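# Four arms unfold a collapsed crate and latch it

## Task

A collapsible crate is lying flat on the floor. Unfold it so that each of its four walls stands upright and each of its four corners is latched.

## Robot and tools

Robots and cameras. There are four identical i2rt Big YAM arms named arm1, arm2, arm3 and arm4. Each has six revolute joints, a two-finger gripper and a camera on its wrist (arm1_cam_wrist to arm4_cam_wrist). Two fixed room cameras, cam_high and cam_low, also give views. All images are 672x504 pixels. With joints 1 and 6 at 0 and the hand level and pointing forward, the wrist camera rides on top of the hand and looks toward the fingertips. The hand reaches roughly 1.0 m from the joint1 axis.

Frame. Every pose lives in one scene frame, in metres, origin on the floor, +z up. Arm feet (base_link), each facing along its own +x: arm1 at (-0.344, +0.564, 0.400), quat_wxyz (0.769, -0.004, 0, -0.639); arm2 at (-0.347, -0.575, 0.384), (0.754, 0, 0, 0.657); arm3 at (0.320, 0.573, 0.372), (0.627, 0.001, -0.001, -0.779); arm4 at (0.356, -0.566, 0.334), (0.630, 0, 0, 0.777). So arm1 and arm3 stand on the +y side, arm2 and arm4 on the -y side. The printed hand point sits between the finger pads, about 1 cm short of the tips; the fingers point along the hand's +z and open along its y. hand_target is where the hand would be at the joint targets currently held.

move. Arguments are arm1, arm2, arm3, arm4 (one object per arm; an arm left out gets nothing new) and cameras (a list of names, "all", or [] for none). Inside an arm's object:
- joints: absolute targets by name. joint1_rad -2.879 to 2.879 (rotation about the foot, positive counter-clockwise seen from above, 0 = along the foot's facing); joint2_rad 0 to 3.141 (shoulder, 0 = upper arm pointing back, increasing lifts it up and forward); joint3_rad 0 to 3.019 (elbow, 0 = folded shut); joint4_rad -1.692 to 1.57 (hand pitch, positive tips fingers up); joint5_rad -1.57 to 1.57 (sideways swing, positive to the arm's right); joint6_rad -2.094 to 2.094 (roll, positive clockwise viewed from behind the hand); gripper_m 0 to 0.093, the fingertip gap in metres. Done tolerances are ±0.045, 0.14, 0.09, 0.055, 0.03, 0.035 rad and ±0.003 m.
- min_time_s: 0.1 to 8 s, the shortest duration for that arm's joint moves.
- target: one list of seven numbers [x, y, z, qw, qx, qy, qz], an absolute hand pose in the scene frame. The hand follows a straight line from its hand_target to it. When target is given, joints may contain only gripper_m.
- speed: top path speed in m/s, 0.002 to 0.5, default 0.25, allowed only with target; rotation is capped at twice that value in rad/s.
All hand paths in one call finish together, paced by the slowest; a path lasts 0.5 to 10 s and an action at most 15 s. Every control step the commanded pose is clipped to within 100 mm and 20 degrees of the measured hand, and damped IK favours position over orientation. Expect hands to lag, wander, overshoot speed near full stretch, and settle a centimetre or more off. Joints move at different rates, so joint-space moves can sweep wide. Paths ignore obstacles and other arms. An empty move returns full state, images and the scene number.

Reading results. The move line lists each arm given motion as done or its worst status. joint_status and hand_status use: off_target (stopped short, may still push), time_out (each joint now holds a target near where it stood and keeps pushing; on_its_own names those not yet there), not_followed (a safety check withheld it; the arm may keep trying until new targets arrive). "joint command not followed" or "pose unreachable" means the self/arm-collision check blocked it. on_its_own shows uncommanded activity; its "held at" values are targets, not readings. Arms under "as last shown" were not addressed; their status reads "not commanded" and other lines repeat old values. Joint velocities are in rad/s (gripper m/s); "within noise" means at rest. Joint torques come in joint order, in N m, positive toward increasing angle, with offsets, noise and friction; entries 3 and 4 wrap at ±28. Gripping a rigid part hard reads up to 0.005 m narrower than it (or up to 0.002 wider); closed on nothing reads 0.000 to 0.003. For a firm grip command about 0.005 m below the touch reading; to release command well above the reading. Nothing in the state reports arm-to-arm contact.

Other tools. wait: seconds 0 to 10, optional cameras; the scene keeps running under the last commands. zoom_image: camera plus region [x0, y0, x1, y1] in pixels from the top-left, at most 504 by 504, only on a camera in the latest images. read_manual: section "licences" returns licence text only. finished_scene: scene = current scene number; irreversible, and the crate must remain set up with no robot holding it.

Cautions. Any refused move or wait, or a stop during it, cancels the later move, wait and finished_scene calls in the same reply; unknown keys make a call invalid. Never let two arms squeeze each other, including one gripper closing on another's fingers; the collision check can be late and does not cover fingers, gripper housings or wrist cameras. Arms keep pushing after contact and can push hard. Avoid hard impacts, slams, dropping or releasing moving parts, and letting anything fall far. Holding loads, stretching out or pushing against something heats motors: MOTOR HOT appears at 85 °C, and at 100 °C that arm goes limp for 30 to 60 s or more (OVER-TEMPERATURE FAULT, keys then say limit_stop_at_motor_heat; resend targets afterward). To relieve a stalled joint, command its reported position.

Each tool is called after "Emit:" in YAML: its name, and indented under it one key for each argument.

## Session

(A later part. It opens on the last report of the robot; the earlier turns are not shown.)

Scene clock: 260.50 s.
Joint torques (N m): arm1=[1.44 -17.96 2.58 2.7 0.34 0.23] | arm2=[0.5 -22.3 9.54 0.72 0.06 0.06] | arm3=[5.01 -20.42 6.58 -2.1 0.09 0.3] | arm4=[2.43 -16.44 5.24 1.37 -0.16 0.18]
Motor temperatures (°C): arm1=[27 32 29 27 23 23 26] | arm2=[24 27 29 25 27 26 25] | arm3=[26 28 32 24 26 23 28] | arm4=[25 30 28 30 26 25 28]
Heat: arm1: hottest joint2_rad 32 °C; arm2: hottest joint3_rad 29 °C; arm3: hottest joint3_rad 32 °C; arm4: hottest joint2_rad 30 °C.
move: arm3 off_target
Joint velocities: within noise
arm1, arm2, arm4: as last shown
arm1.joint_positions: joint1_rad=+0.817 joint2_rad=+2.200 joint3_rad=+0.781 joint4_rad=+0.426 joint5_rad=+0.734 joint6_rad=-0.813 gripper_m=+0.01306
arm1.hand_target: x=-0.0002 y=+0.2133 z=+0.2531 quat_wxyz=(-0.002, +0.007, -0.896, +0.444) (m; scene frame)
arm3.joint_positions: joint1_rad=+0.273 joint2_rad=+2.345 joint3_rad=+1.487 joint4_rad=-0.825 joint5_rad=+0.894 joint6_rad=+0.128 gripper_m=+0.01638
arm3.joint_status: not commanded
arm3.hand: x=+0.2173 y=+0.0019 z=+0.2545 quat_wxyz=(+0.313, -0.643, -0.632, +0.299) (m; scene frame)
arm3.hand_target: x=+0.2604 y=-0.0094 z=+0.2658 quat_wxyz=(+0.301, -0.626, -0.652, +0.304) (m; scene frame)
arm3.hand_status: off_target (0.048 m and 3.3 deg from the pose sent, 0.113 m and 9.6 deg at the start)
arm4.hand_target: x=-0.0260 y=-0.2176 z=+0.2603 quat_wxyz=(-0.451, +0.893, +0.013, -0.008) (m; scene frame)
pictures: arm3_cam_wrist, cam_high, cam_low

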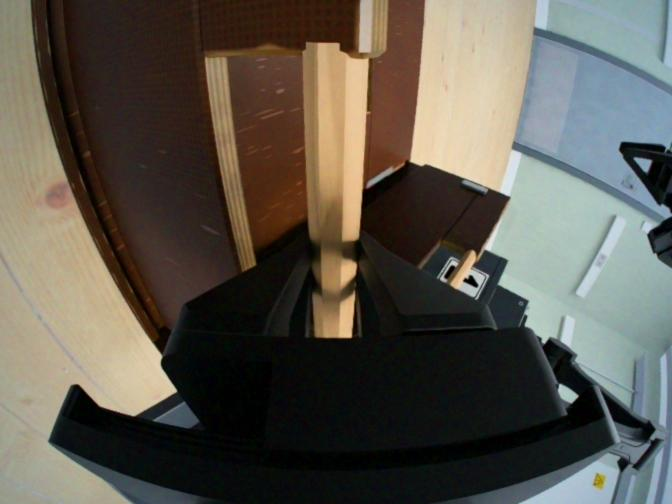

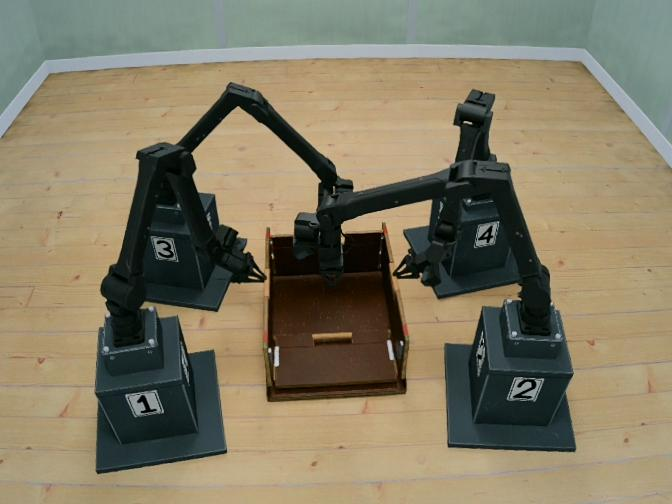

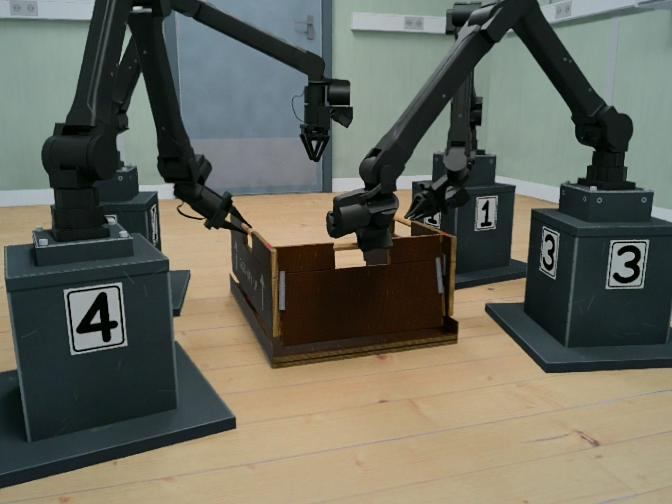

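Emit:
move:
  arm3: {"target": [0.292, -0.008, 0.262, -0.3217, 0.620, 0.6435, -0.323], "speed": 0.1}
  cameras: ["arm3_cam_wrist", "cam_low", "cam_high"]

Emit:
zoom_image:
  camera: "cam_low"
  region: [210, 170, 480, 390]

Emit:
zoom_image:
  camera: "cam_high"
  region: [240, 200, 430, 410]

Scene clock: 268.70 s.
Joint torques (N m): arm1=[1.2 -17.49 2.58 2.89 0.32 0.18] | arm2=[0.5 -22.24 9.55 0.72 0.06 0.07] | arm3=[4.42 -19.19 6.94 -1.74 -0.18 0.21] | arm4=[2.43 -16.44 5.24 1.37 -0.16 0.18]
Motor temperatures (°C): arm1=[27 32 29 27 23 23 26] | arm2=[24 27 29 25 27 26 24] | arm3=[26 27 31 24 26 23 28] | arm4=[25 30 28 30 26 25 28]
Heat: arm1: hottest joint2_rad 32 °C; arm2: hottest joint3_rad 29 °C; arm3: hottest joint3_rad 31 °C; arm4: hottest joint2_rad 30 °C.
move: arm3 off_target
Joint velocities: within noise
arm1, arm2, arm4: as last shown
arm1.joint_positions: joint1_rad=+0.817 joint2_rad=+2.200 joint3_rad=+0.781 joint4_rad=+0.426 joint5_rad=+0.734 joint6_rad=-0.813 gripper_m=+0.01338
arm3.joint_positions: joint1_rad=+0.347 joint2_rad=+2.378 joint3_rad=+1.530 joint4_rad=-0.945 joint5_rad=+0.950 joint6_rad=+0.262 gripper_m=+0.01639
arm3.joint_status: not commanded
arm3.hand: x=+0.2528 y=+0.0032 z=+0.2571 quat_wxyz=(+0.333, -0.632, -0.621, +0.322) (m; scene frame)
arm3.hand_target: x=+0.2910 y=-0.0071 z=+0.2622 quat_wxyz=(+0.320, -0.618, -0.642, +0.323) (m; scene frame)
arm3.hand_status: off_target (0.041 m and 3.1 deg from the pose sent, 0.076 m and 4.1 deg at the start)
arm4.hand_target: x=-0.0260 y=-0.2176 z=+0.2602 quat_wxyz=(-0.451, +0.893, +0.013, -0.008) (m; scene frame)
pictures: arm3_cam_wrist, cam_high, cam_low

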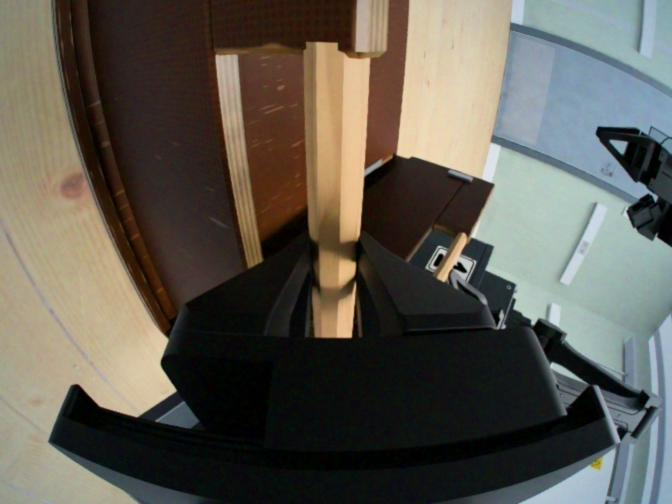

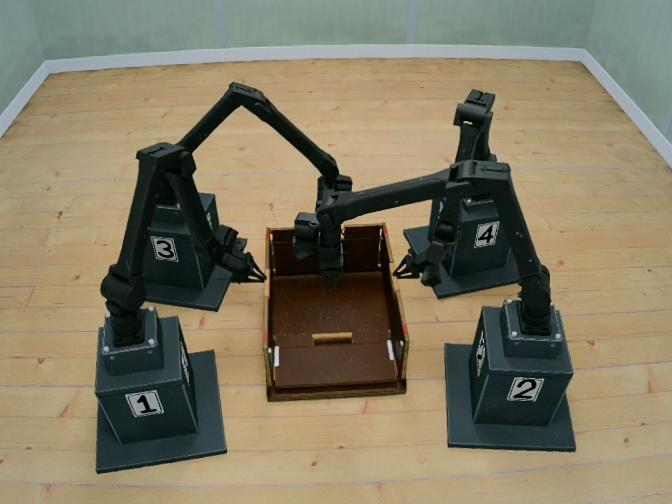

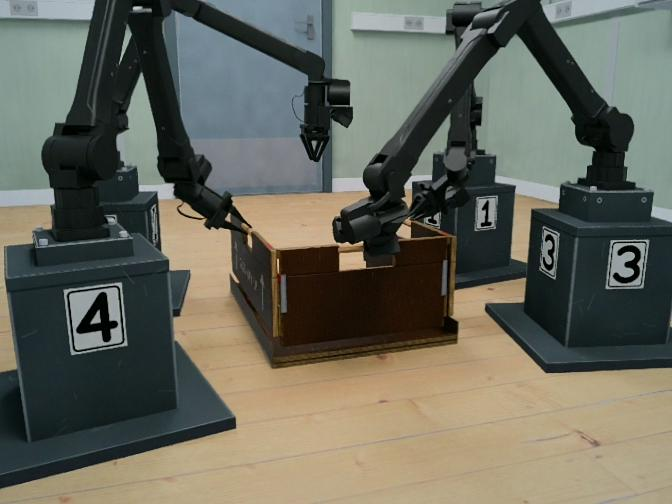

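Scaled by 1.867 from the camera's 672x504 image, which has a finer 960x720 frame.

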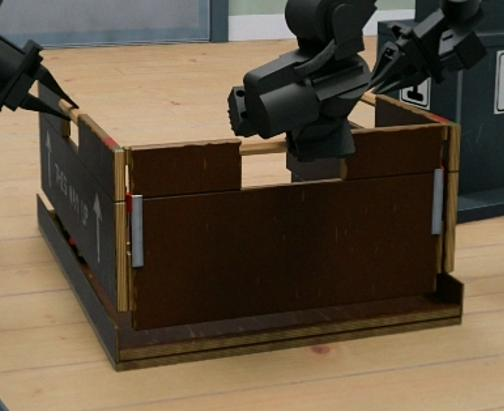

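Scaled by 2.400 from the camera's 672x504 image, which has a finer 960x720 frame.

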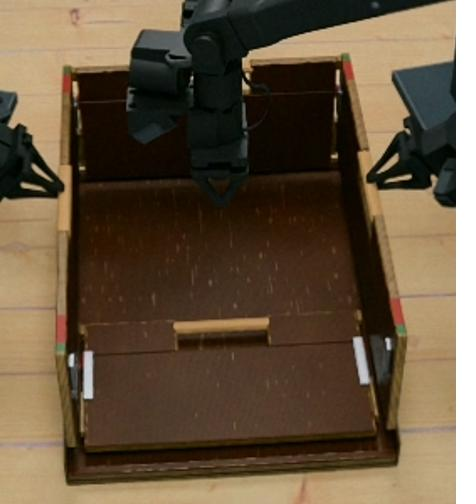

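Emit:
zoom_image:
  camera: "cam_low"
  region: [260, 230, 310, 290]

Emit:
zoom_image:
  camera: "cam_low"
  region: [420, 220, 470, 280]

Emit:
zoom_image:
  camera: "cam_high"
  region: [255, 215, 315, 285]

Emit:
zoom_image:
  camera: "cam_high"
  region: [350, 215, 410, 285]

Scaled by 8.400 from the camera's 672x504 image, which has a finer 960x720 frame.

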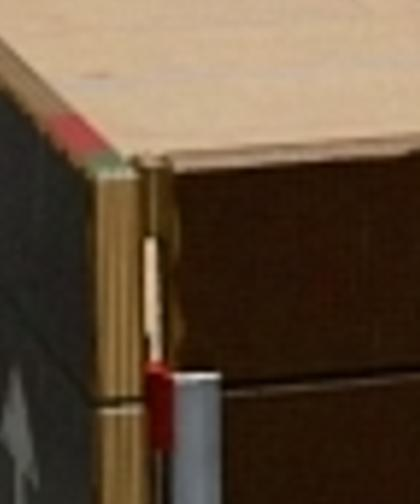

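Scaled by 8.400 from the camera's 672x504 image, which has a finer 960x720 frame.

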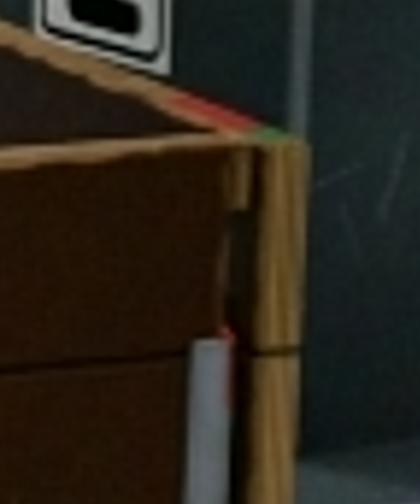

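Scaled by 7.200 from the camera's 672x504 image, which has a finer 960x720 frame.

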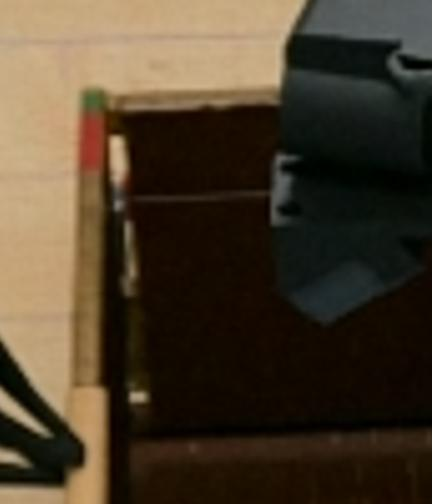

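Scaled by 7.200 from the camera's 672x504 image, which has a finer 960x720 frame.

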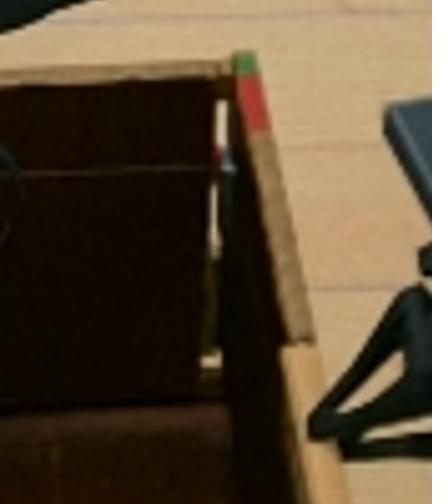

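Emit:
zoom_image:
  camera: "arm3_cam_wrist"
  region: [300, 0, 520, 250]

Emit:
zoom_image:
  camera: "cam_low"
  region: [260, 250, 300, 370]

Emit:
zoom_image:
  camera: "cam_low"
  region: [420, 220, 470, 350]

Scaled by 2.016 from the camera's 672x504 image, which has a finer 960x720 frame.

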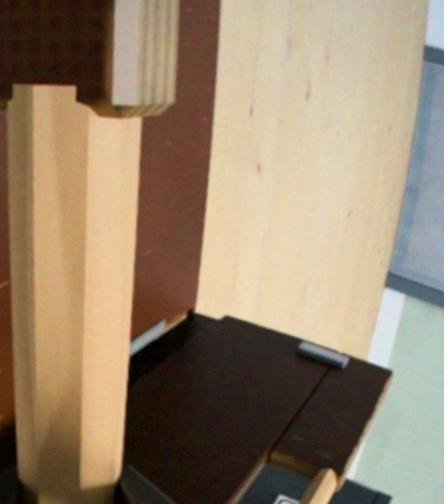

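Scaled by 4.200 from the camera's 672x504 image, which has a finer 960x720 frame.

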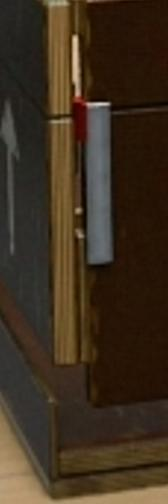

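Scaled by 3.877 from the camera's 672x504 image, which has a finer 960x720 frame.

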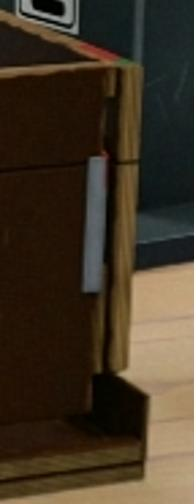

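Emit:
wait:
  seconds: 0.1
  cameras: ["arm2_cam_wrist", "arm1_cam_wrist", "arm4_cam_wrist"]

Emit:
zoom_image:
  camera: "arm2_cam_wrist"
  region: [480, 150, 660, 330]

Emit:
zoom_image:
  camera: "arm4_cam_wrist"
  region: [340, 120, 540, 320]

Emit:
zoom_image:
  camera: "arm1_cam_wrist"
  region: [220, 0, 420, 200]

Scene clock: 282.73 s.
Joint torques (N m): arm1=[1.08 -17.55 2.52 2.66 0.35 0.23] | arm2=[0.56 -22.3 9.52 0.72 0.05 0.07] | arm3=[4.37 -19.14 6.98 -1.81 -0.13 0.21] | arm4=[2.43 -16.44 5.24 1.37 -0.16 0.18]
Motor temperatures (°C): arm1=[27 32 29 27 23 23 26] | arm2=[24 28 29 25 27 26 24] | arm3=[26 28 32 24 26 23 28] | arm4=[24 30 28 30 26 25 28]
Heat: arm1: hottest joint2_rad 32 °C; arm2: hottest joint3_rad 29 °C; arm3: hottest joint3_rad 32 °C; arm4: hottest joint2_rad 30 °C.
Joint velocities: within noise
arm1.joint_positions: joint1_rad=+0.817 joint2_rad=+2.200 joint3_rad=+0.781 joint4_rad=+0.426 joint5_rad=+0.734 joint6_rad=-0.811 gripper_m=+0.01338
arm1.joint_status: not commanded
arm1.hand: x=-0.0137 y=+0.2124 z=+0.2489 quat_wxyz=(+0.016, +0.008, -0.899, +0.437) (m; scene frame)
arm1.hand_target: x=-0.0002 y=+0.2133 z=+0.2531 quat_wxyz=(-0.002, +0.007, -0.896, +0.444) (m; scene frame)
arm1.hand_status: not commanded
arm2.joint_positions: joint1_rad=-0.143 joint2_rad=+2.041 joint3_rad=+1.598 joint4_rad=-1.157 joint5_rad=-0.002 joint6_rad=-0.282 gripper_m=+0.04513
arm2.joint_status: not commanded
arm2.hand: x=-0.1836 y=-0.0064 z=+0.4102 quat_wxyz=(+0.013, +0.708, -0.706, +0.006) (m; scene frame)
arm2.hand_target: x=-0.1815 y=+0.0153 z=+0.4314 quat_wxyz=(-0.016, +0.707, -0.707, -0.009) (m; scene frame)
arm2.hand_status: not commanded
arm3.joint_positions: joint1_rad=+0.347 joint2_rad=+2.378 joint3_rad=+1.530 joint4_rad=-0.945 joint5_rad=+0.950 joint6_rad=+0.262 gripper_m=+0.01639
arm3.joint_status: not commanded
arm3.hand: x=+0.2528 y=+0.0032 z=+0.2571 quat_wxyz=(+0.333, -0.632, -0.621, +0.322) (m; scene frame)
arm3.hand_target: x=+0.2910 y=-0.0071 z=+0.2622 quat_wxyz=(+0.320, -0.618, -0.642, +0.323) (m; scene frame)
arm3.hand_status: off_target (0.041 m and 3.1 deg from the pose sent, 0.076 m and 4.1 deg at the start)
arm4.joint_positions: joint1_rad=+0.850 joint2_rad=+2.029 joint3_rad=+0.822 joint4_rad=+0.210 joint5_rad=+0.775 joint6_rad=-0.782 gripper_m=+0.01588
arm4.joint_status: not commanded
arm4.hand: x=-0.0144 y=-0.2174 z=+0.2512 quat_wxyz=(-0.447, +0.894, +0.013, +0.009) (m; scene frame)
arm4.hand_target: x=-0.0260 y=-0.2176 z=+0.2602 quat_wxyz=(-0.451, +0.893, +0.013, -0.008) (m; scene frame)
arm4.hand_status: not commanded
wait: 0.10 s; at rest from the start
pictures: arm1_cam_wrist, arm2_cam_wrist, arm4_cam_wrist

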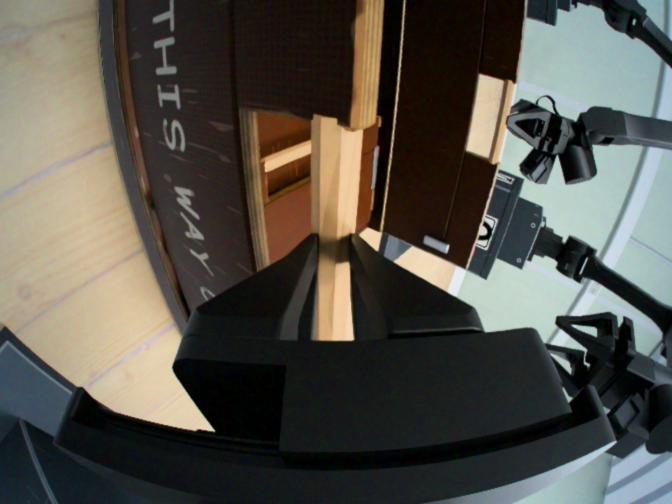

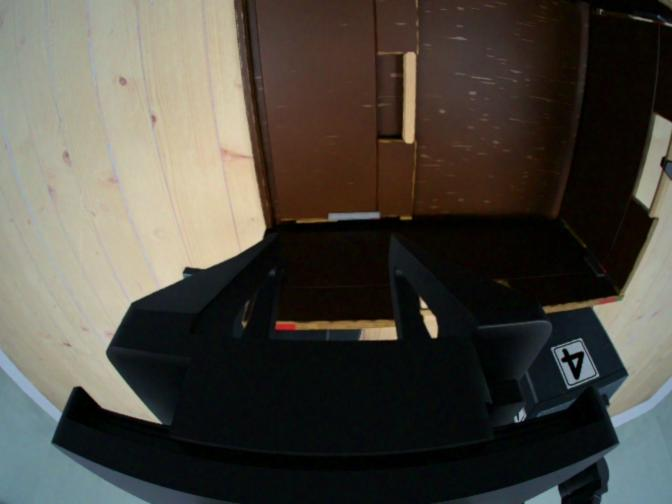

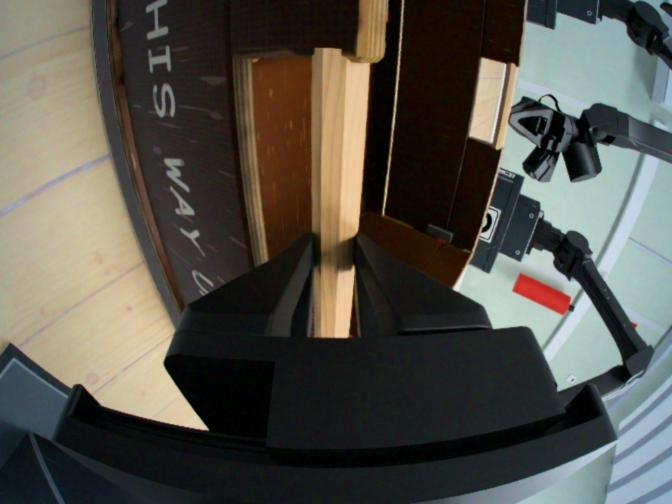

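Scaled by 2.800 from the camera's 672x504 image, which has a finer 960x720 frame.

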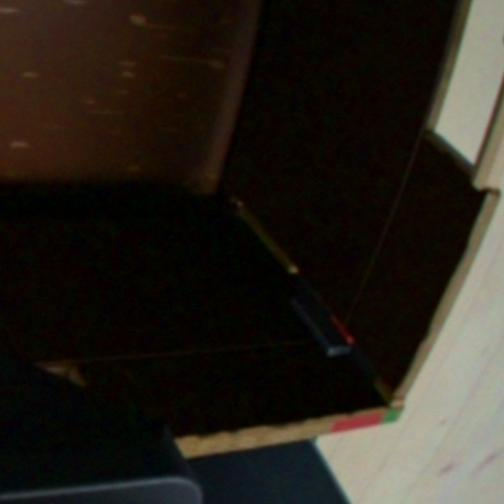

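Scaled by 2.520 from the camera's 672x504 image, which has a finer 960x720 frame.

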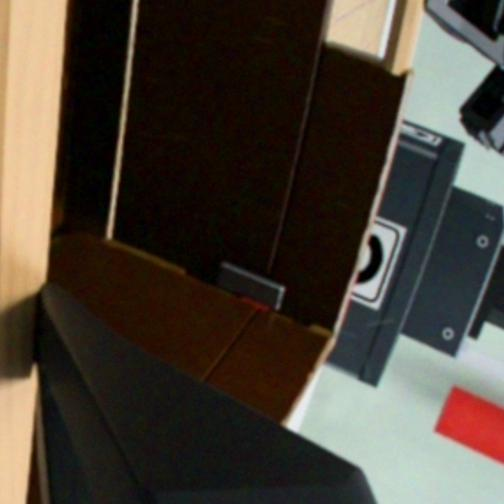

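Scaled by 2.520 from the camera's 672x504 image, which has a finer 960x720 frame.

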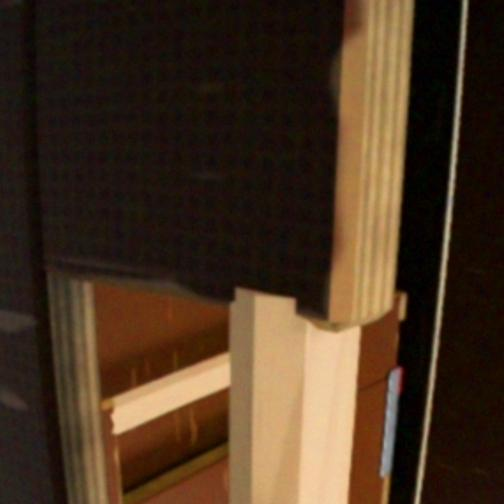

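Emit:
move:
  arm3: {"target": [0.262, -0.006, 0.262, -0.3217, 0.620, 0.6435, -0.323], "speed": 0.1}
  cameras: ["cam_low", "cam_high"]

Emit:
zoom_image:
  camera: "cam_high"
  region: [255, 330, 295, 410]

Emit:
zoom_image:
  camera: "cam_high"
  region: [375, 320, 415, 400]

Emit:
zoom_image:
  camera: "cam_low"
  region: [260, 230, 310, 290]

Emit:
zoom_image:
  camera: "cam_low"
  region: [420, 220, 470, 280]

Scene clock: 290.37 s.
Joint torques (N m): arm1=[1.08 -17.49 2.55 2.77 0.36 0.19] | arm2=[0.56 -22.3 9.55 0.73 0.05 0.07] | arm3=[0.73 -20.31 4.34 0.87 0.02 -0.35] | arm4=[2.43 -16.44 5.24 1.37 -0.16 0.18]
Motor temperatures (°C): arm1=[27 32 29 27 23 23 26] | arm2=[23 28 29 25 27 26 24] | arm3=[26 28 32 24 26 23 28] | arm4=[24 30 28 30 26 25 28]
Heat: arm1: hottest joint2_rad 32 °C; arm2: hottest joint3_rad 29 °C; arm3: hottest joint3_rad 32 °C; arm4: hottest joint2_rad 30 °C.
move: arm3 off_target
Joint velocities: within noise
arm1.joint_positions: joint1_rad=+0.817 joint2_rad=+2.202 joint3_rad=+0.781 joint4_rad=+0.426 joint5_rad=+0.734 joint6_rad=-0.811 gripper_m=+0.01312
arm1.joint_status: not commanded
arm1.hand: x=-0.0141 y=+0.2127 z=+0.2482 quat_wxyz=(+0.017, +0.008, -0.899, +0.437) (m; scene frame)
arm1.hand_target: x=-0.0005 y=+0.2135 z=+0.2524 quat_wxyz=(-0.002, +0.007, -0.896, +0.444) (m; scene frame)
arm1.hand_status: not commanded
arm2, arm4: as last shown
arm3.joint_positions: joint1_rad=+0.345 joint2_rad=+2.378 joint3_rad=+1.527 joint4_rad=-0.935 joint5_rad=+0.954 joint6_rad=+0.250 gripper_m=+0.01639
arm3.joint_status: not commanded
arm3.hand: x=+0.2515 y=+0.0030 z=+0.2567 quat_wxyz=(+0.335, -0.628, -0.623, +0.323) (m; scene frame)
arm3.hand_target: x=+0.2612 y=-0.0045 z=+0.2623 quat_wxyz=(+0.323, -0.620, -0.639, +0.321) (m; scene frame)
arm3.hand_status: off_target (0.015 m and 2.9 deg from the pose sent, 0.014 m and 3.1 deg at the start)
pictures: cam_high, cam_low

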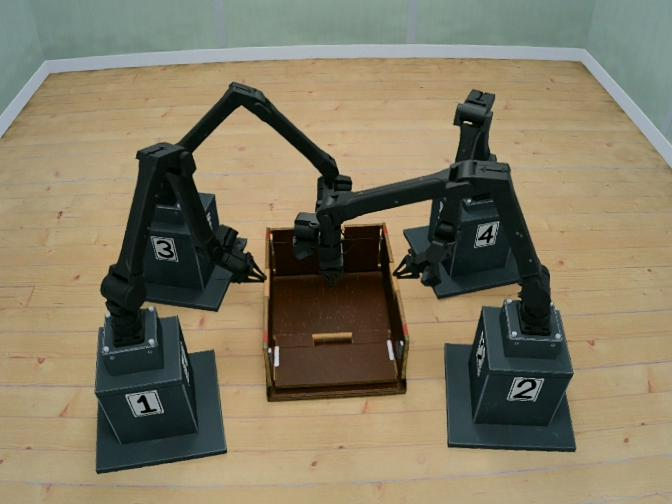

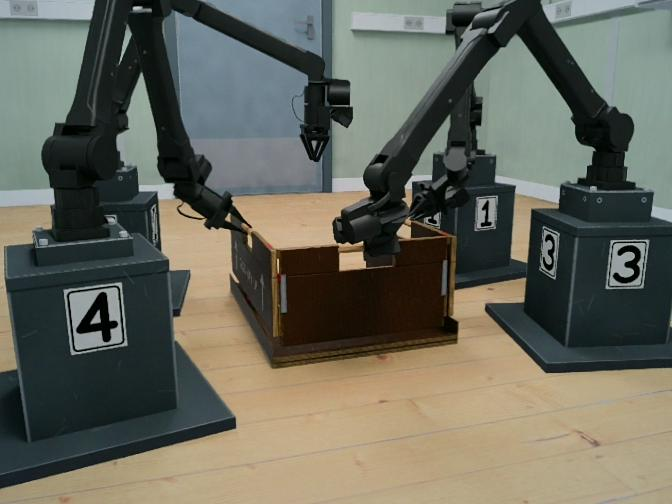

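Scaled by 6.300 from the camera's 672x504 image, which has a finer 960x720 frame.

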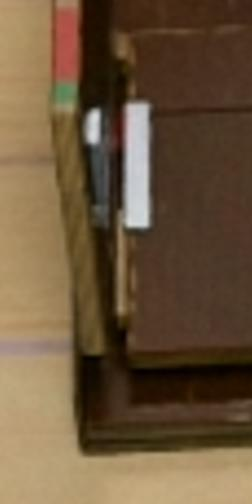

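Scaled by 6.300 from the camera's 672x504 image, which has a finer 960x720 frame.

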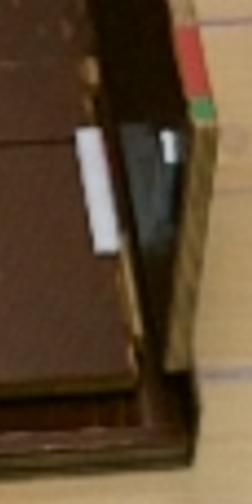

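Scaled by 8.400 from the camera's 672x504 image, which has a finer 960x720 frame.

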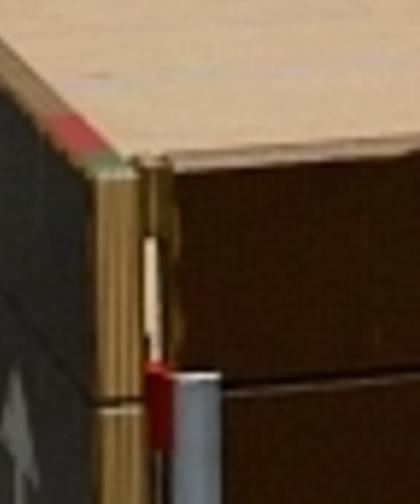

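Scaled by 8.400 from the camera's 672x504 image, which has a finer 960x720 frame.

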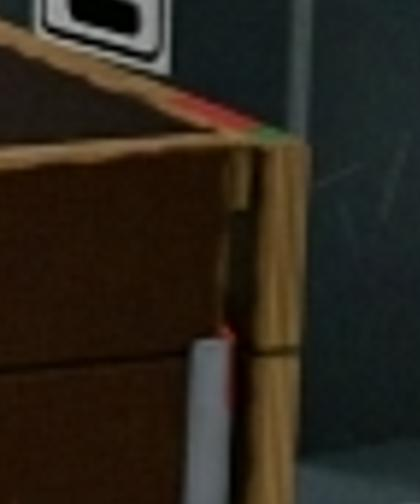

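Emit:
move:
  arm3: {"target": [0.238, -0.006, 0.262, -0.3217, 0.620, 0.6435, -0.323], "speed": 0.1}
  cameras: ["cam_low", "cam_high"]

Emit:
zoom_image:
  camera: "cam_low"
  region: [260, 230, 310, 290]

Emit:
zoom_image:
  camera: "cam_low"
  region: [420, 220, 470, 280]

Scene clock: 293.80 s.
Joint torques (N m): arm1=[1.03 -17.61 2.45 2.97 0.3 0.2] | arm2=[0.5 -22.3 9.54 0.72 0.06 0.06] | arm3=[-2.43 -20.19 4.53 1.36 0.11 -0.59] | arm4=[2.37 -16.44 5.24 1.37 -0.16 0.18]
Motor temperatures (°C): arm1=[27 32 29 27 23 23 26] | arm2=[23 28 29 25 27 26 24] | arm3=[26 28 32 24 26 23 28] | arm4=[24 30 28 30 26 25 28]
Heat: arm1: hottest joint2_rad 32 °C; arm2: hottest joint3_rad 29 °C; arm3: hottest joint3_rad 32 °C; arm4: hottest joint2_rad 30 °C.
move: arm3 off_target
Joint velocities: arm1=[-0.015 -0.005 -0.017 -0.017 0.007 -0.037 0.005] | arm2=[within noise] | arm3=[within noise] | arm4=[within noise]
arm1, arm2, arm4: as last shown
arm1.joint_positions: joint1_rad=+0.817 joint2_rad=+2.202 joint3_rad=+0.781 joint4_rad=+0.426 joint5_rad=+0.734 joint6_rad=-0.811 gripper_m=+0.01335
arm3.joint_positions: joint1_rad=+0.342 joint2_rad=+2.364 joint3_rad=+1.498 joint4_rad=-0.877 joint5_rad=+0.957 joint6_rad=+0.203 gripper_m=+0.01639
arm3.joint_status: not commanded
arm3.hand: x=+0.2494 y=+0.0031 z=+0.2562 quat_wxyz=(+0.328, -0.622, -0.630, +0.328) (m; scene frame)
arm3.hand_target: x=+0.2444 y=-0.0061 z=+0.2615 quat_wxyz=(+0.321, -0.615, -0.644, +0.323) (m; scene frame)
arm3.hand_status: off_target (0.016 m and 1.7 deg from the pose sent, 0.017 m and 2.9 deg at the start)
arm4.hand_target: x=-0.0260 y=-0.2176 z=+0.2602 quat_wxyz=(-0.450, +0.893, +0.013, -0.008) (m; scene frame)
pictures: cam_high, cam_low

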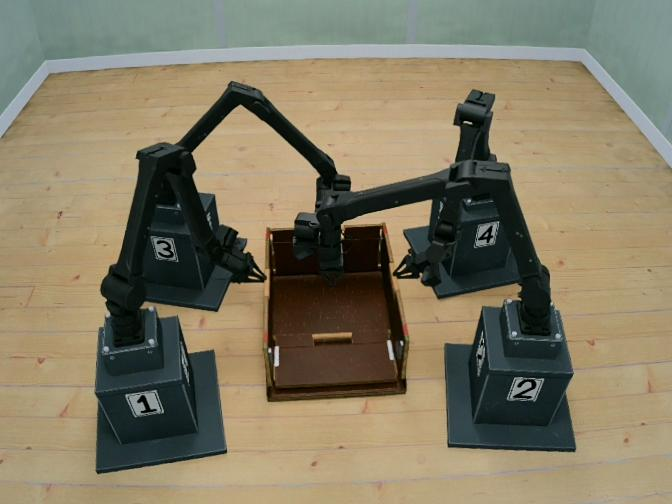

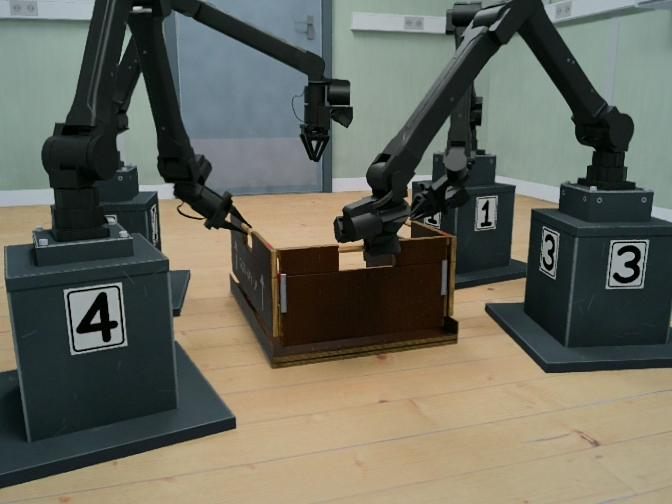

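Scaled by 8.400 from the camera's 672x504 image, which has a finer 960x720 frame.

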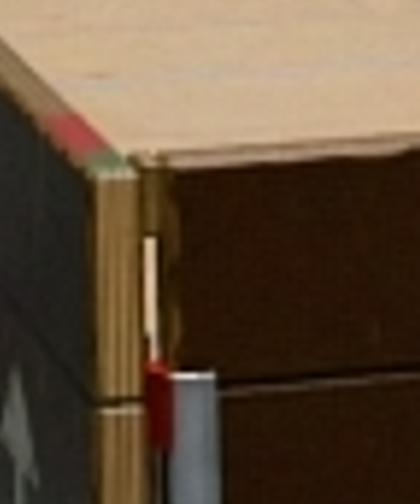

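Scaled by 8.400 from the camera's 672x504 image, which has a finer 960x720 frame.

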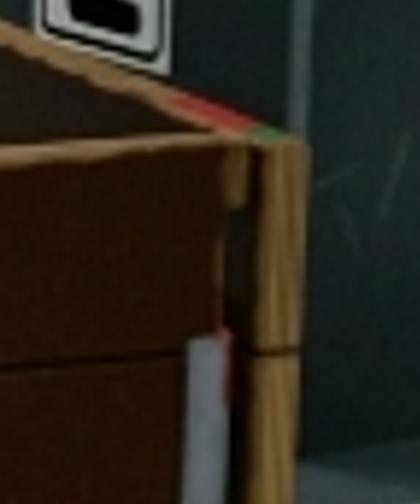

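Emit:
move:
  arm2: {"target": [-0.078, 0.0, 0.14, -0.02, 0.7177, -0.6965, -0.012], "speed": 0.25}
  arm3: {"target": [0.255, -0.006, 0.262, -0.3217, 0.620, 0.6435, -0.323], "speed": 0.1}
  cameras: ["arm2_cam_wrist", "cam_low", "cam_high"]

Emit:
zoom_image:
  camera: "arm2_cam_wrist"
  region: [210, 0, 500, 290]

Scene clock: 306.67 s.
Joint torques (N m): arm1=[1.55 -17.96 2.55 2.65 0.33 0.18] | arm2=[0.26 -24.29 7.04 0.72 -0.17 -0.15] | arm3=[-0.09 -19.96 5.7 -0.09 0.04 -0.18] | arm4=[2.43 -16.44 5.24 1.36 -0.16 0.18]
Motor temperatures (°C): arm1=[27 32 29 27 23 23 26] | arm2=[23 28 29 25 27 26 24] | arm3=[26 28 31 24 26 24 28] | arm4=[24 30 28 30 26 25 28]
Heat: arm1: hottest joint2_rad 32 °C; arm2: hottest joint3_rad 29 °C; arm3: hottest joint3_rad 31 °C; arm4: hottest joint2_rad 30 °C.
move: arm2 off_target; arm3 off_target
Joint velocities: within noise
arm1, arm4: as last shown
arm1.joint_positions: joint1_rad=+0.817 joint2_rad=+2.202 joint3_rad=+0.781 joint4_rad=+0.426 joint5_rad=+0.734 joint6_rad=-0.811 gripper_m=+0.01300
arm2.joint_positions: joint1_rad=-0.305 joint2_rad=+2.532 joint3_rad=+1.641 joint4_rad=-0.682 joint5_rad=-0.010 joint6_rad=-0.460 gripper_m=+0.04513
arm2.joint_status: not commanded
arm2.hand: x=-0.0865 y=-0.0224 z=+0.1312 quat_wxyz=(+0.002, +0.713, -0.701, -0.004) (m; scene frame)
arm2.hand_target: x=-0.0770 y=-0.0040 z=+0.1401 quat_wxyz=(-0.019, +0.716, -0.698, -0.013) (m; scene frame)
arm2.hand_status: off_target (0.026 m and 2.8 deg from the pose sent, 0.290 m and 4.6 deg at the start)
arm3.joint_positions: joint1_rad=+0.342 joint2_rad=+2.364 joint3_rad=+1.498 joint4_rad=-0.879 joint5_rad=+0.957 joint6_rad=+0.205 gripper_m=+0.01639
arm3.joint_status: not commanded
arm3.hand: x=+0.2494 y=+0.0034 z=+0.2563 quat_wxyz=(+0.329, -0.623, -0.630, +0.328) (m; scene frame)
arm3.hand_target: x=+0.2549 y=-0.0059 z=+0.2623 quat_wxyz=(+0.321, -0.618, -0.641, +0.323) (m; scene frame)
arm3.hand_status: off_target (0.012 m and 1.8 deg from the pose sent, 0.012 m and 1.7 deg at the start)
pictures: arm2_cam_wrist, cam_high, cam_low

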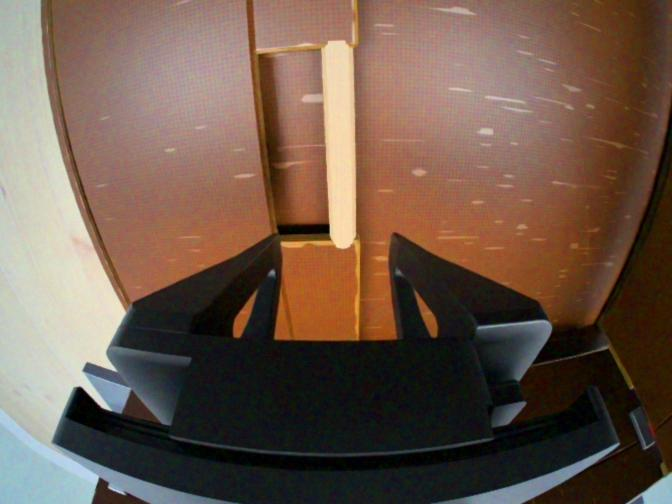

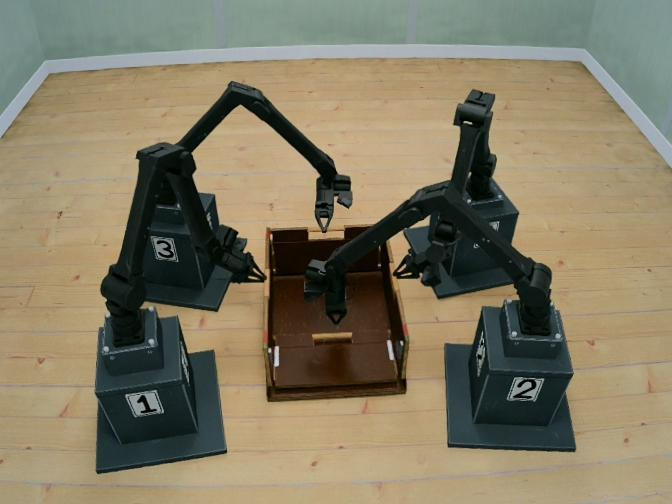

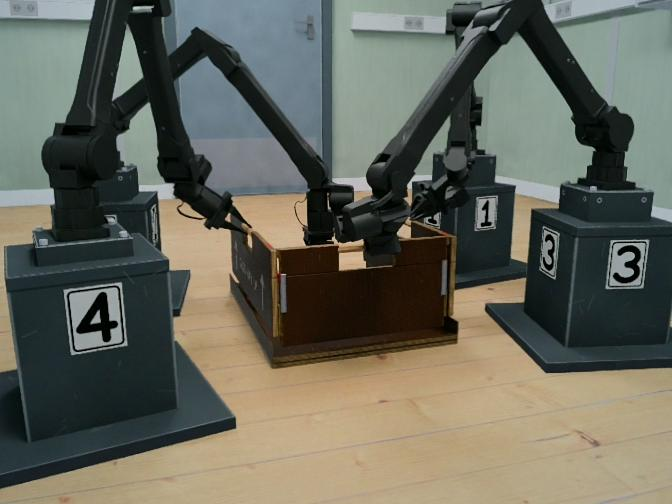

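Scaled by 1.738 from the camera's 672x504 image, which has a finer 960x720 frame.

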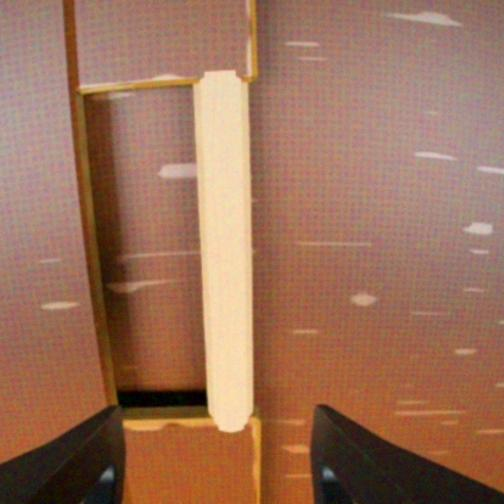

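Emit:
move:
  arm2: {"target": [-0.0745, -0.004, 0.060, -0.02, 0.7258, -0.6884, -0.012], "speed": 0.2}
  cameras: ["arm2_cam_wrist", "cam_high"]

Emit:
zoom_image:
  camera: "arm2_cam_wrist"
  region: [210, 40, 460, 290]

Scene clock: 312.87 s.
Joint torques (N m): arm1=[1.2 -17.38 2.62 2.71 0.33 0.18] | arm2=[-0.5 -24.82 6.39 0.68 -0.08 -0.13] | arm3=[-0.32 -19.96 5.65 -0.08 0.05 -0.18] | arm4=[2.37 -16.5 5.24 1.37 -0.16 0.17]
Motor temperatures (°C): arm1=[27 32 29 27 23 23 26] | arm2=[23 28 29 25 27 26 24] | arm3=[26 28 31 24 26 23 28] | arm4=[24 30 28 30 26 25 29]
Heat: arm1: hottest joint2_rad 32 °C; arm2: hottest joint3_rad 29 °C; arm3: hottest joint3_rad 31 °C; arm4: hottest joint2_rad 30 °C.
move: arm2 off_target
Joint velocities: within noise
arm1, arm3, arm4: as last shown
arm1.joint_positions: joint1_rad=+0.817 joint2_rad=+2.202 joint3_rad=+0.781 joint4_rad=+0.426 joint5_rad=+0.734 joint6_rad=-0.811 gripper_m=+0.01322
arm2.joint_positions: joint1_rad=-0.299 joint2_rad=+2.708 joint3_rad=+1.737 joint4_rad=-0.602 joint5_rad=-0.010 joint6_rad=-0.490 gripper_m=+0.04513
arm2.joint_status: not commanded
arm2.hand: x=-0.0905 y=-0.0222 z=+0.0492 quat_wxyz=(+0.002, +0.726, -0.687, -0.004) (m; scene frame)
arm2.hand_target: x=-0.0782 y=-0.0028 z=+0.0613 quat_wxyz=(-0.020, +0.727, -0.686, -0.012) (m; scene frame)
arm2.hand_status: off_target (0.027 m and 2.7 deg from the pose sent, 0.074 m and 3.4 deg at the start)
pictures: arm2_cam_wrist, cam_high

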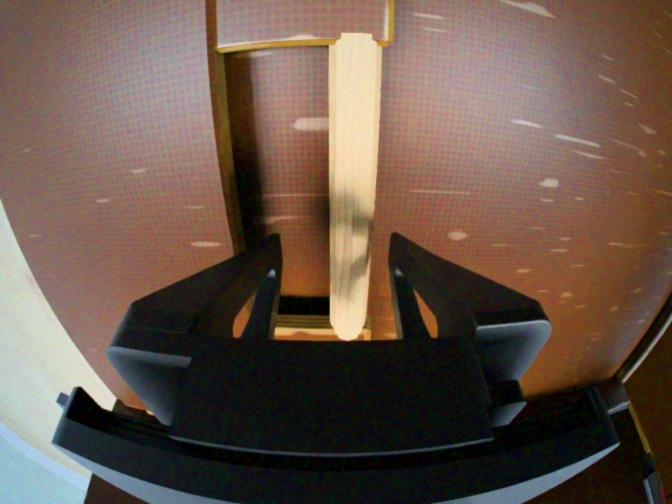

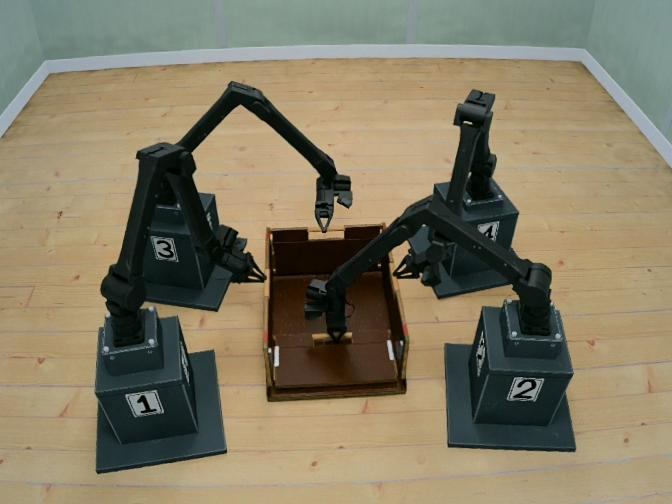

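Scaled by 2.016 from the camera's 672x504 image, which has a finer 960x720 frame.

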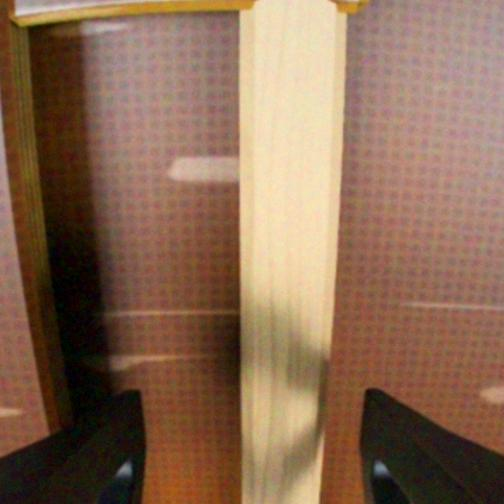

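Emit:
move:
  arm2: {"target": [-0.0665, -0.003, 0.052, -0.02, 0.7258, -0.6884, -0.012], "speed": 0.15}

Emit:
move:
  arm2: {"target": [-0.0665, -0.003, 0.044, -0.02, 0.7258, -0.6884, -0.012], "speed": 0.1}
  cameras: ["arm2_cam_wrist", "cam_high"]

Emit:
zoom_image:
  camera: "arm2_cam_wrist"
  region: [210, 40, 460, 290]

Scene clock: 315.77 s.
Joint torques (N m): arm1=[1.2 -17.73 2.48 2.71 0.3 0.19] | arm2=[-0.62 -23.77 6.6 0.42 -0.12 -0.13] | arm3=[-0.15 -19.31 5.67 -0.18 0.05 -0.2] | arm4=[2.43 -16.44 5.24 1.37 -0.16 0.18]
Motor temperatures (°C): arm1=[27 32 29 27 23 23 26] | arm2=[23 28 29 25 27 26 24] | arm3=[26 28 30 24 26 23 28] | arm4=[24 30 28 30 26 25 29]
Heat: arm1: hottest joint2_rad 32 °C; arm2: hottest joint3_rad 29 °C; arm3: hottest joint3_rad 30 °C; arm4: hottest joint2_rad 30 °C.
move: arm2 off_target
Joint velocities: within noise
arm1, arm3, arm4: as last shown
arm1.joint_positions: joint1_rad=+0.817 joint2_rad=+2.202 joint3_rad=+0.781 joint4_rad=+0.426 joint5_rad=+0.734 joint6_rad=-0.811 gripper_m=+0.01310
arm2.joint_positions: joint1_rad=-0.325 joint2_rad=+2.717 joint3_rad=+1.771 joint4_rad=-0.602 joint5_rad=-0.010 joint6_rad=-0.501 gripper_m=+0.04513
arm2.joint_status: not commanded
arm2.hand: x=-0.0697 y=-0.0159 z=+0.0512 quat_wxyz=(-0.010, +0.721, -0.693, -0.008) (m; scene frame)
arm2.hand_target: x=-0.0618 y=-0.0057 z=+0.0519 quat_wxyz=(-0.020, +0.722, -0.691, -0.012) (m; scene frame)
arm2.hand_status: off_target (0.013 m and 1.5 deg from the pose sent, 0.031 m and 2.7 deg at the start)
pictures: none

Scene clock: 316.80 s.
Joint torques (N m): arm1=[1.44 -17.49 2.51 2.91 0.32 0.16] | arm2=[0.5 -23.65 6.58 0.61 -0.1 -0.13] | arm3=[0.21 -20.31 5.86 -0.1 0.05 -0.19] | arm4=[2.37 -16.44 5.24 1.37 -0.16 0.18]
Motor temperatures (°C): arm1=[27 32 29 27 23 23 26] | arm2=[23 28 29 25 27 26 24] | arm3=[26 28 30 24 26 23 28] | arm4=[24 30 28 30 26 25 29]
Heat: arm1: hottest joint2_rad 32 °C; arm2: hottest joint3_rad 29 °C; arm3: hottest joint3_rad 30 °C; arm4: hottest joint2_rad 30 °C.
move: arm2 off_target
Joint velocities: arm1=[-0.015 -0.015 -0.002 0.002 0.037 -0.022 0.009] | arm2=[within noise] | arm3=[within noise] | arm4=[within noise]
arm1, arm3, arm4: as last shown
arm1.joint_positions: joint1_rad=+0.817 joint2_rad=+2.202 joint3_rad=+0.781 joint4_rad=+0.426 joint5_rad=+0.734 joint6_rad=-0.811 gripper_m=+0.01333
arm2.joint_positions: joint1_rad=-0.324 joint2_rad=+2.736 joint3_rad=+1.782 joint4_rad=-0.602 joint5_rad=-0.010 joint6_rad=-0.501 gripper_m=+0.04513
arm2.joint_status: not commanded
arm2.hand: x=-0.0717 y=-0.0179 z=+0.0426 quat_wxyz=(-0.006, +0.721, -0.692, -0.007) (m; scene frame)
arm2.hand_target: x=-0.0677 y=-0.0033 z=+0.0436 quat_wxyz=(-0.020, +0.726, -0.688, -0.012) (m; scene frame)
arm2.hand_status: off_target (0.016 m and 1.8 deg from the pose sent, 0.015 m and 1.5 deg at the start)
pictures: arm2_cam_wrist, cam_high

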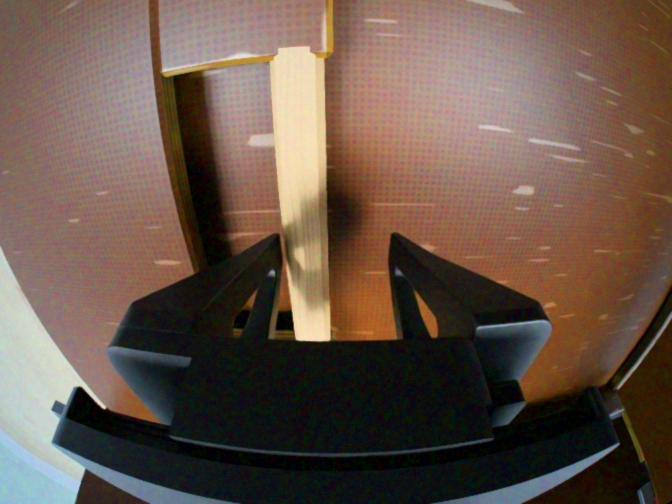

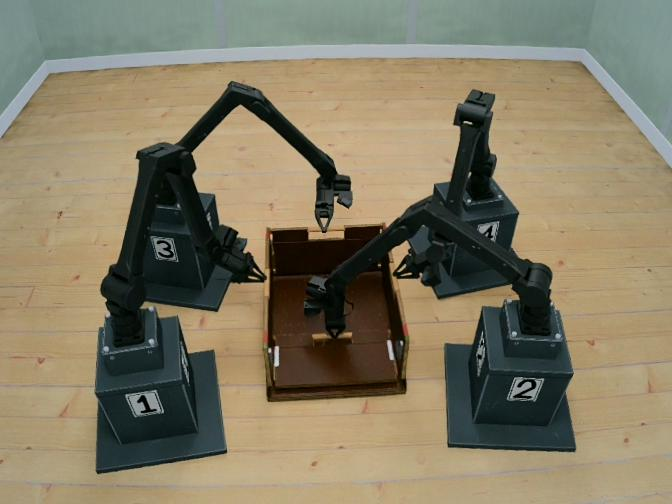

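Scaled by 2.016 from the camera's 672x504 image, which has a finer 960x720 frame.

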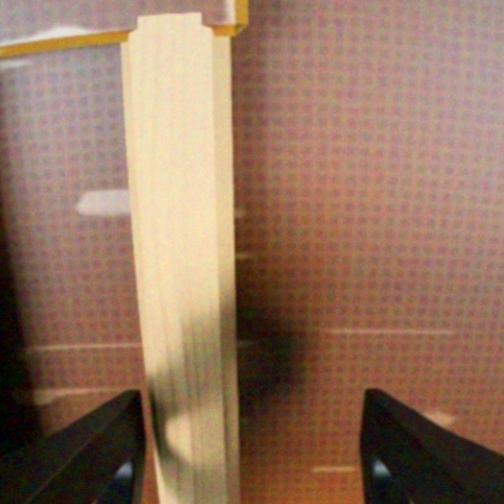

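Emit:
move:
  arm2: {"target": [-0.084, -0.003, 0.042, -0.02, 0.7258, -0.6884, -0.012], "speed": 0.1}
  cameras: ["arm2_cam_wrist"]

Emit:
zoom_image:
  camera: "arm2_cam_wrist"
  region: [210, 40, 460, 290]

Scene clock: 319.77 s.
Joint torques (N m): arm1=[1.03 -17.38 2.36 2.67 0.33 0.2] | arm2=[-0.09 -24.29 4.78 0.81 -0.05 0.07] | arm3=[0.15 -20.19 5.61 -0.05 0.01 -0.19] | arm4=[2.37 -16.44 5.23 1.37 -0.16 0.18]
Motor temperatures (°C): arm1=[27 32 29 27 23 23 26] | arm2=[23 29 29 25 27 26 24] | arm3=[26 28 30 24 26 23 28] | arm4=[24 30 28 30 26 25 29]
Heat: arm1: hottest joint2_rad 32 °C; arm2: hottest joint2_rad 29 °C; arm3: hottest joint3_rad 30 °C; arm4: hottest joint2_rad 30 °C.
move: arm2 done
Joint velocities: within noise
arm1, arm3, arm4: as last shown
arm1.joint_positions: joint1_rad=+0.817 joint2_rad=+2.202 joint3_rad=+0.781 joint4_rad=+0.426 joint5_rad=+0.734 joint6_rad=-0.811 gripper_m=+0.01318
arm2.joint_positions: joint1_rad=-0.295 joint2_rad=+2.736 joint3_rad=+1.782 joint4_rad=-0.585 joint5_rad=-0.010 joint6_rad=-0.502 gripper_m=+0.04513
arm2.joint_status: not commanded
arm2.hand: x=-0.0863 y=-0.0063 z=+0.0427 quat_wxyz=(-0.014, +0.732, -0.681, -0.010) (m; scene frame)
arm2.hand_target: x=-0.0867 y=-0.0016 z=+0.0419 quat_wxyz=(-0.020, +0.730, -0.683, -0.012) (m; scene frame)
arm2.hand_status: done (0.004 m and 1.3 deg from the pose sent, 0.019 m and 1.8 deg at the start)
pictures: arm2_cam_wrist

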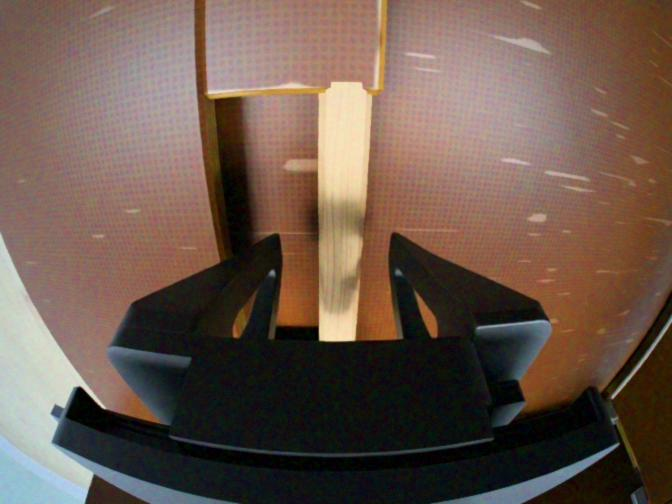

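Scaled by 2.016 from the camera's 672x504 image, which has a finer 960x720 frame.

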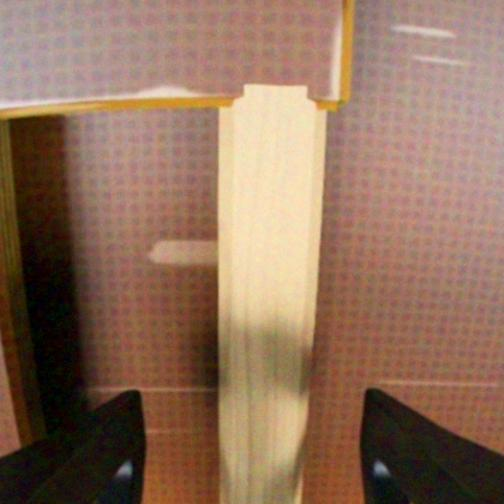

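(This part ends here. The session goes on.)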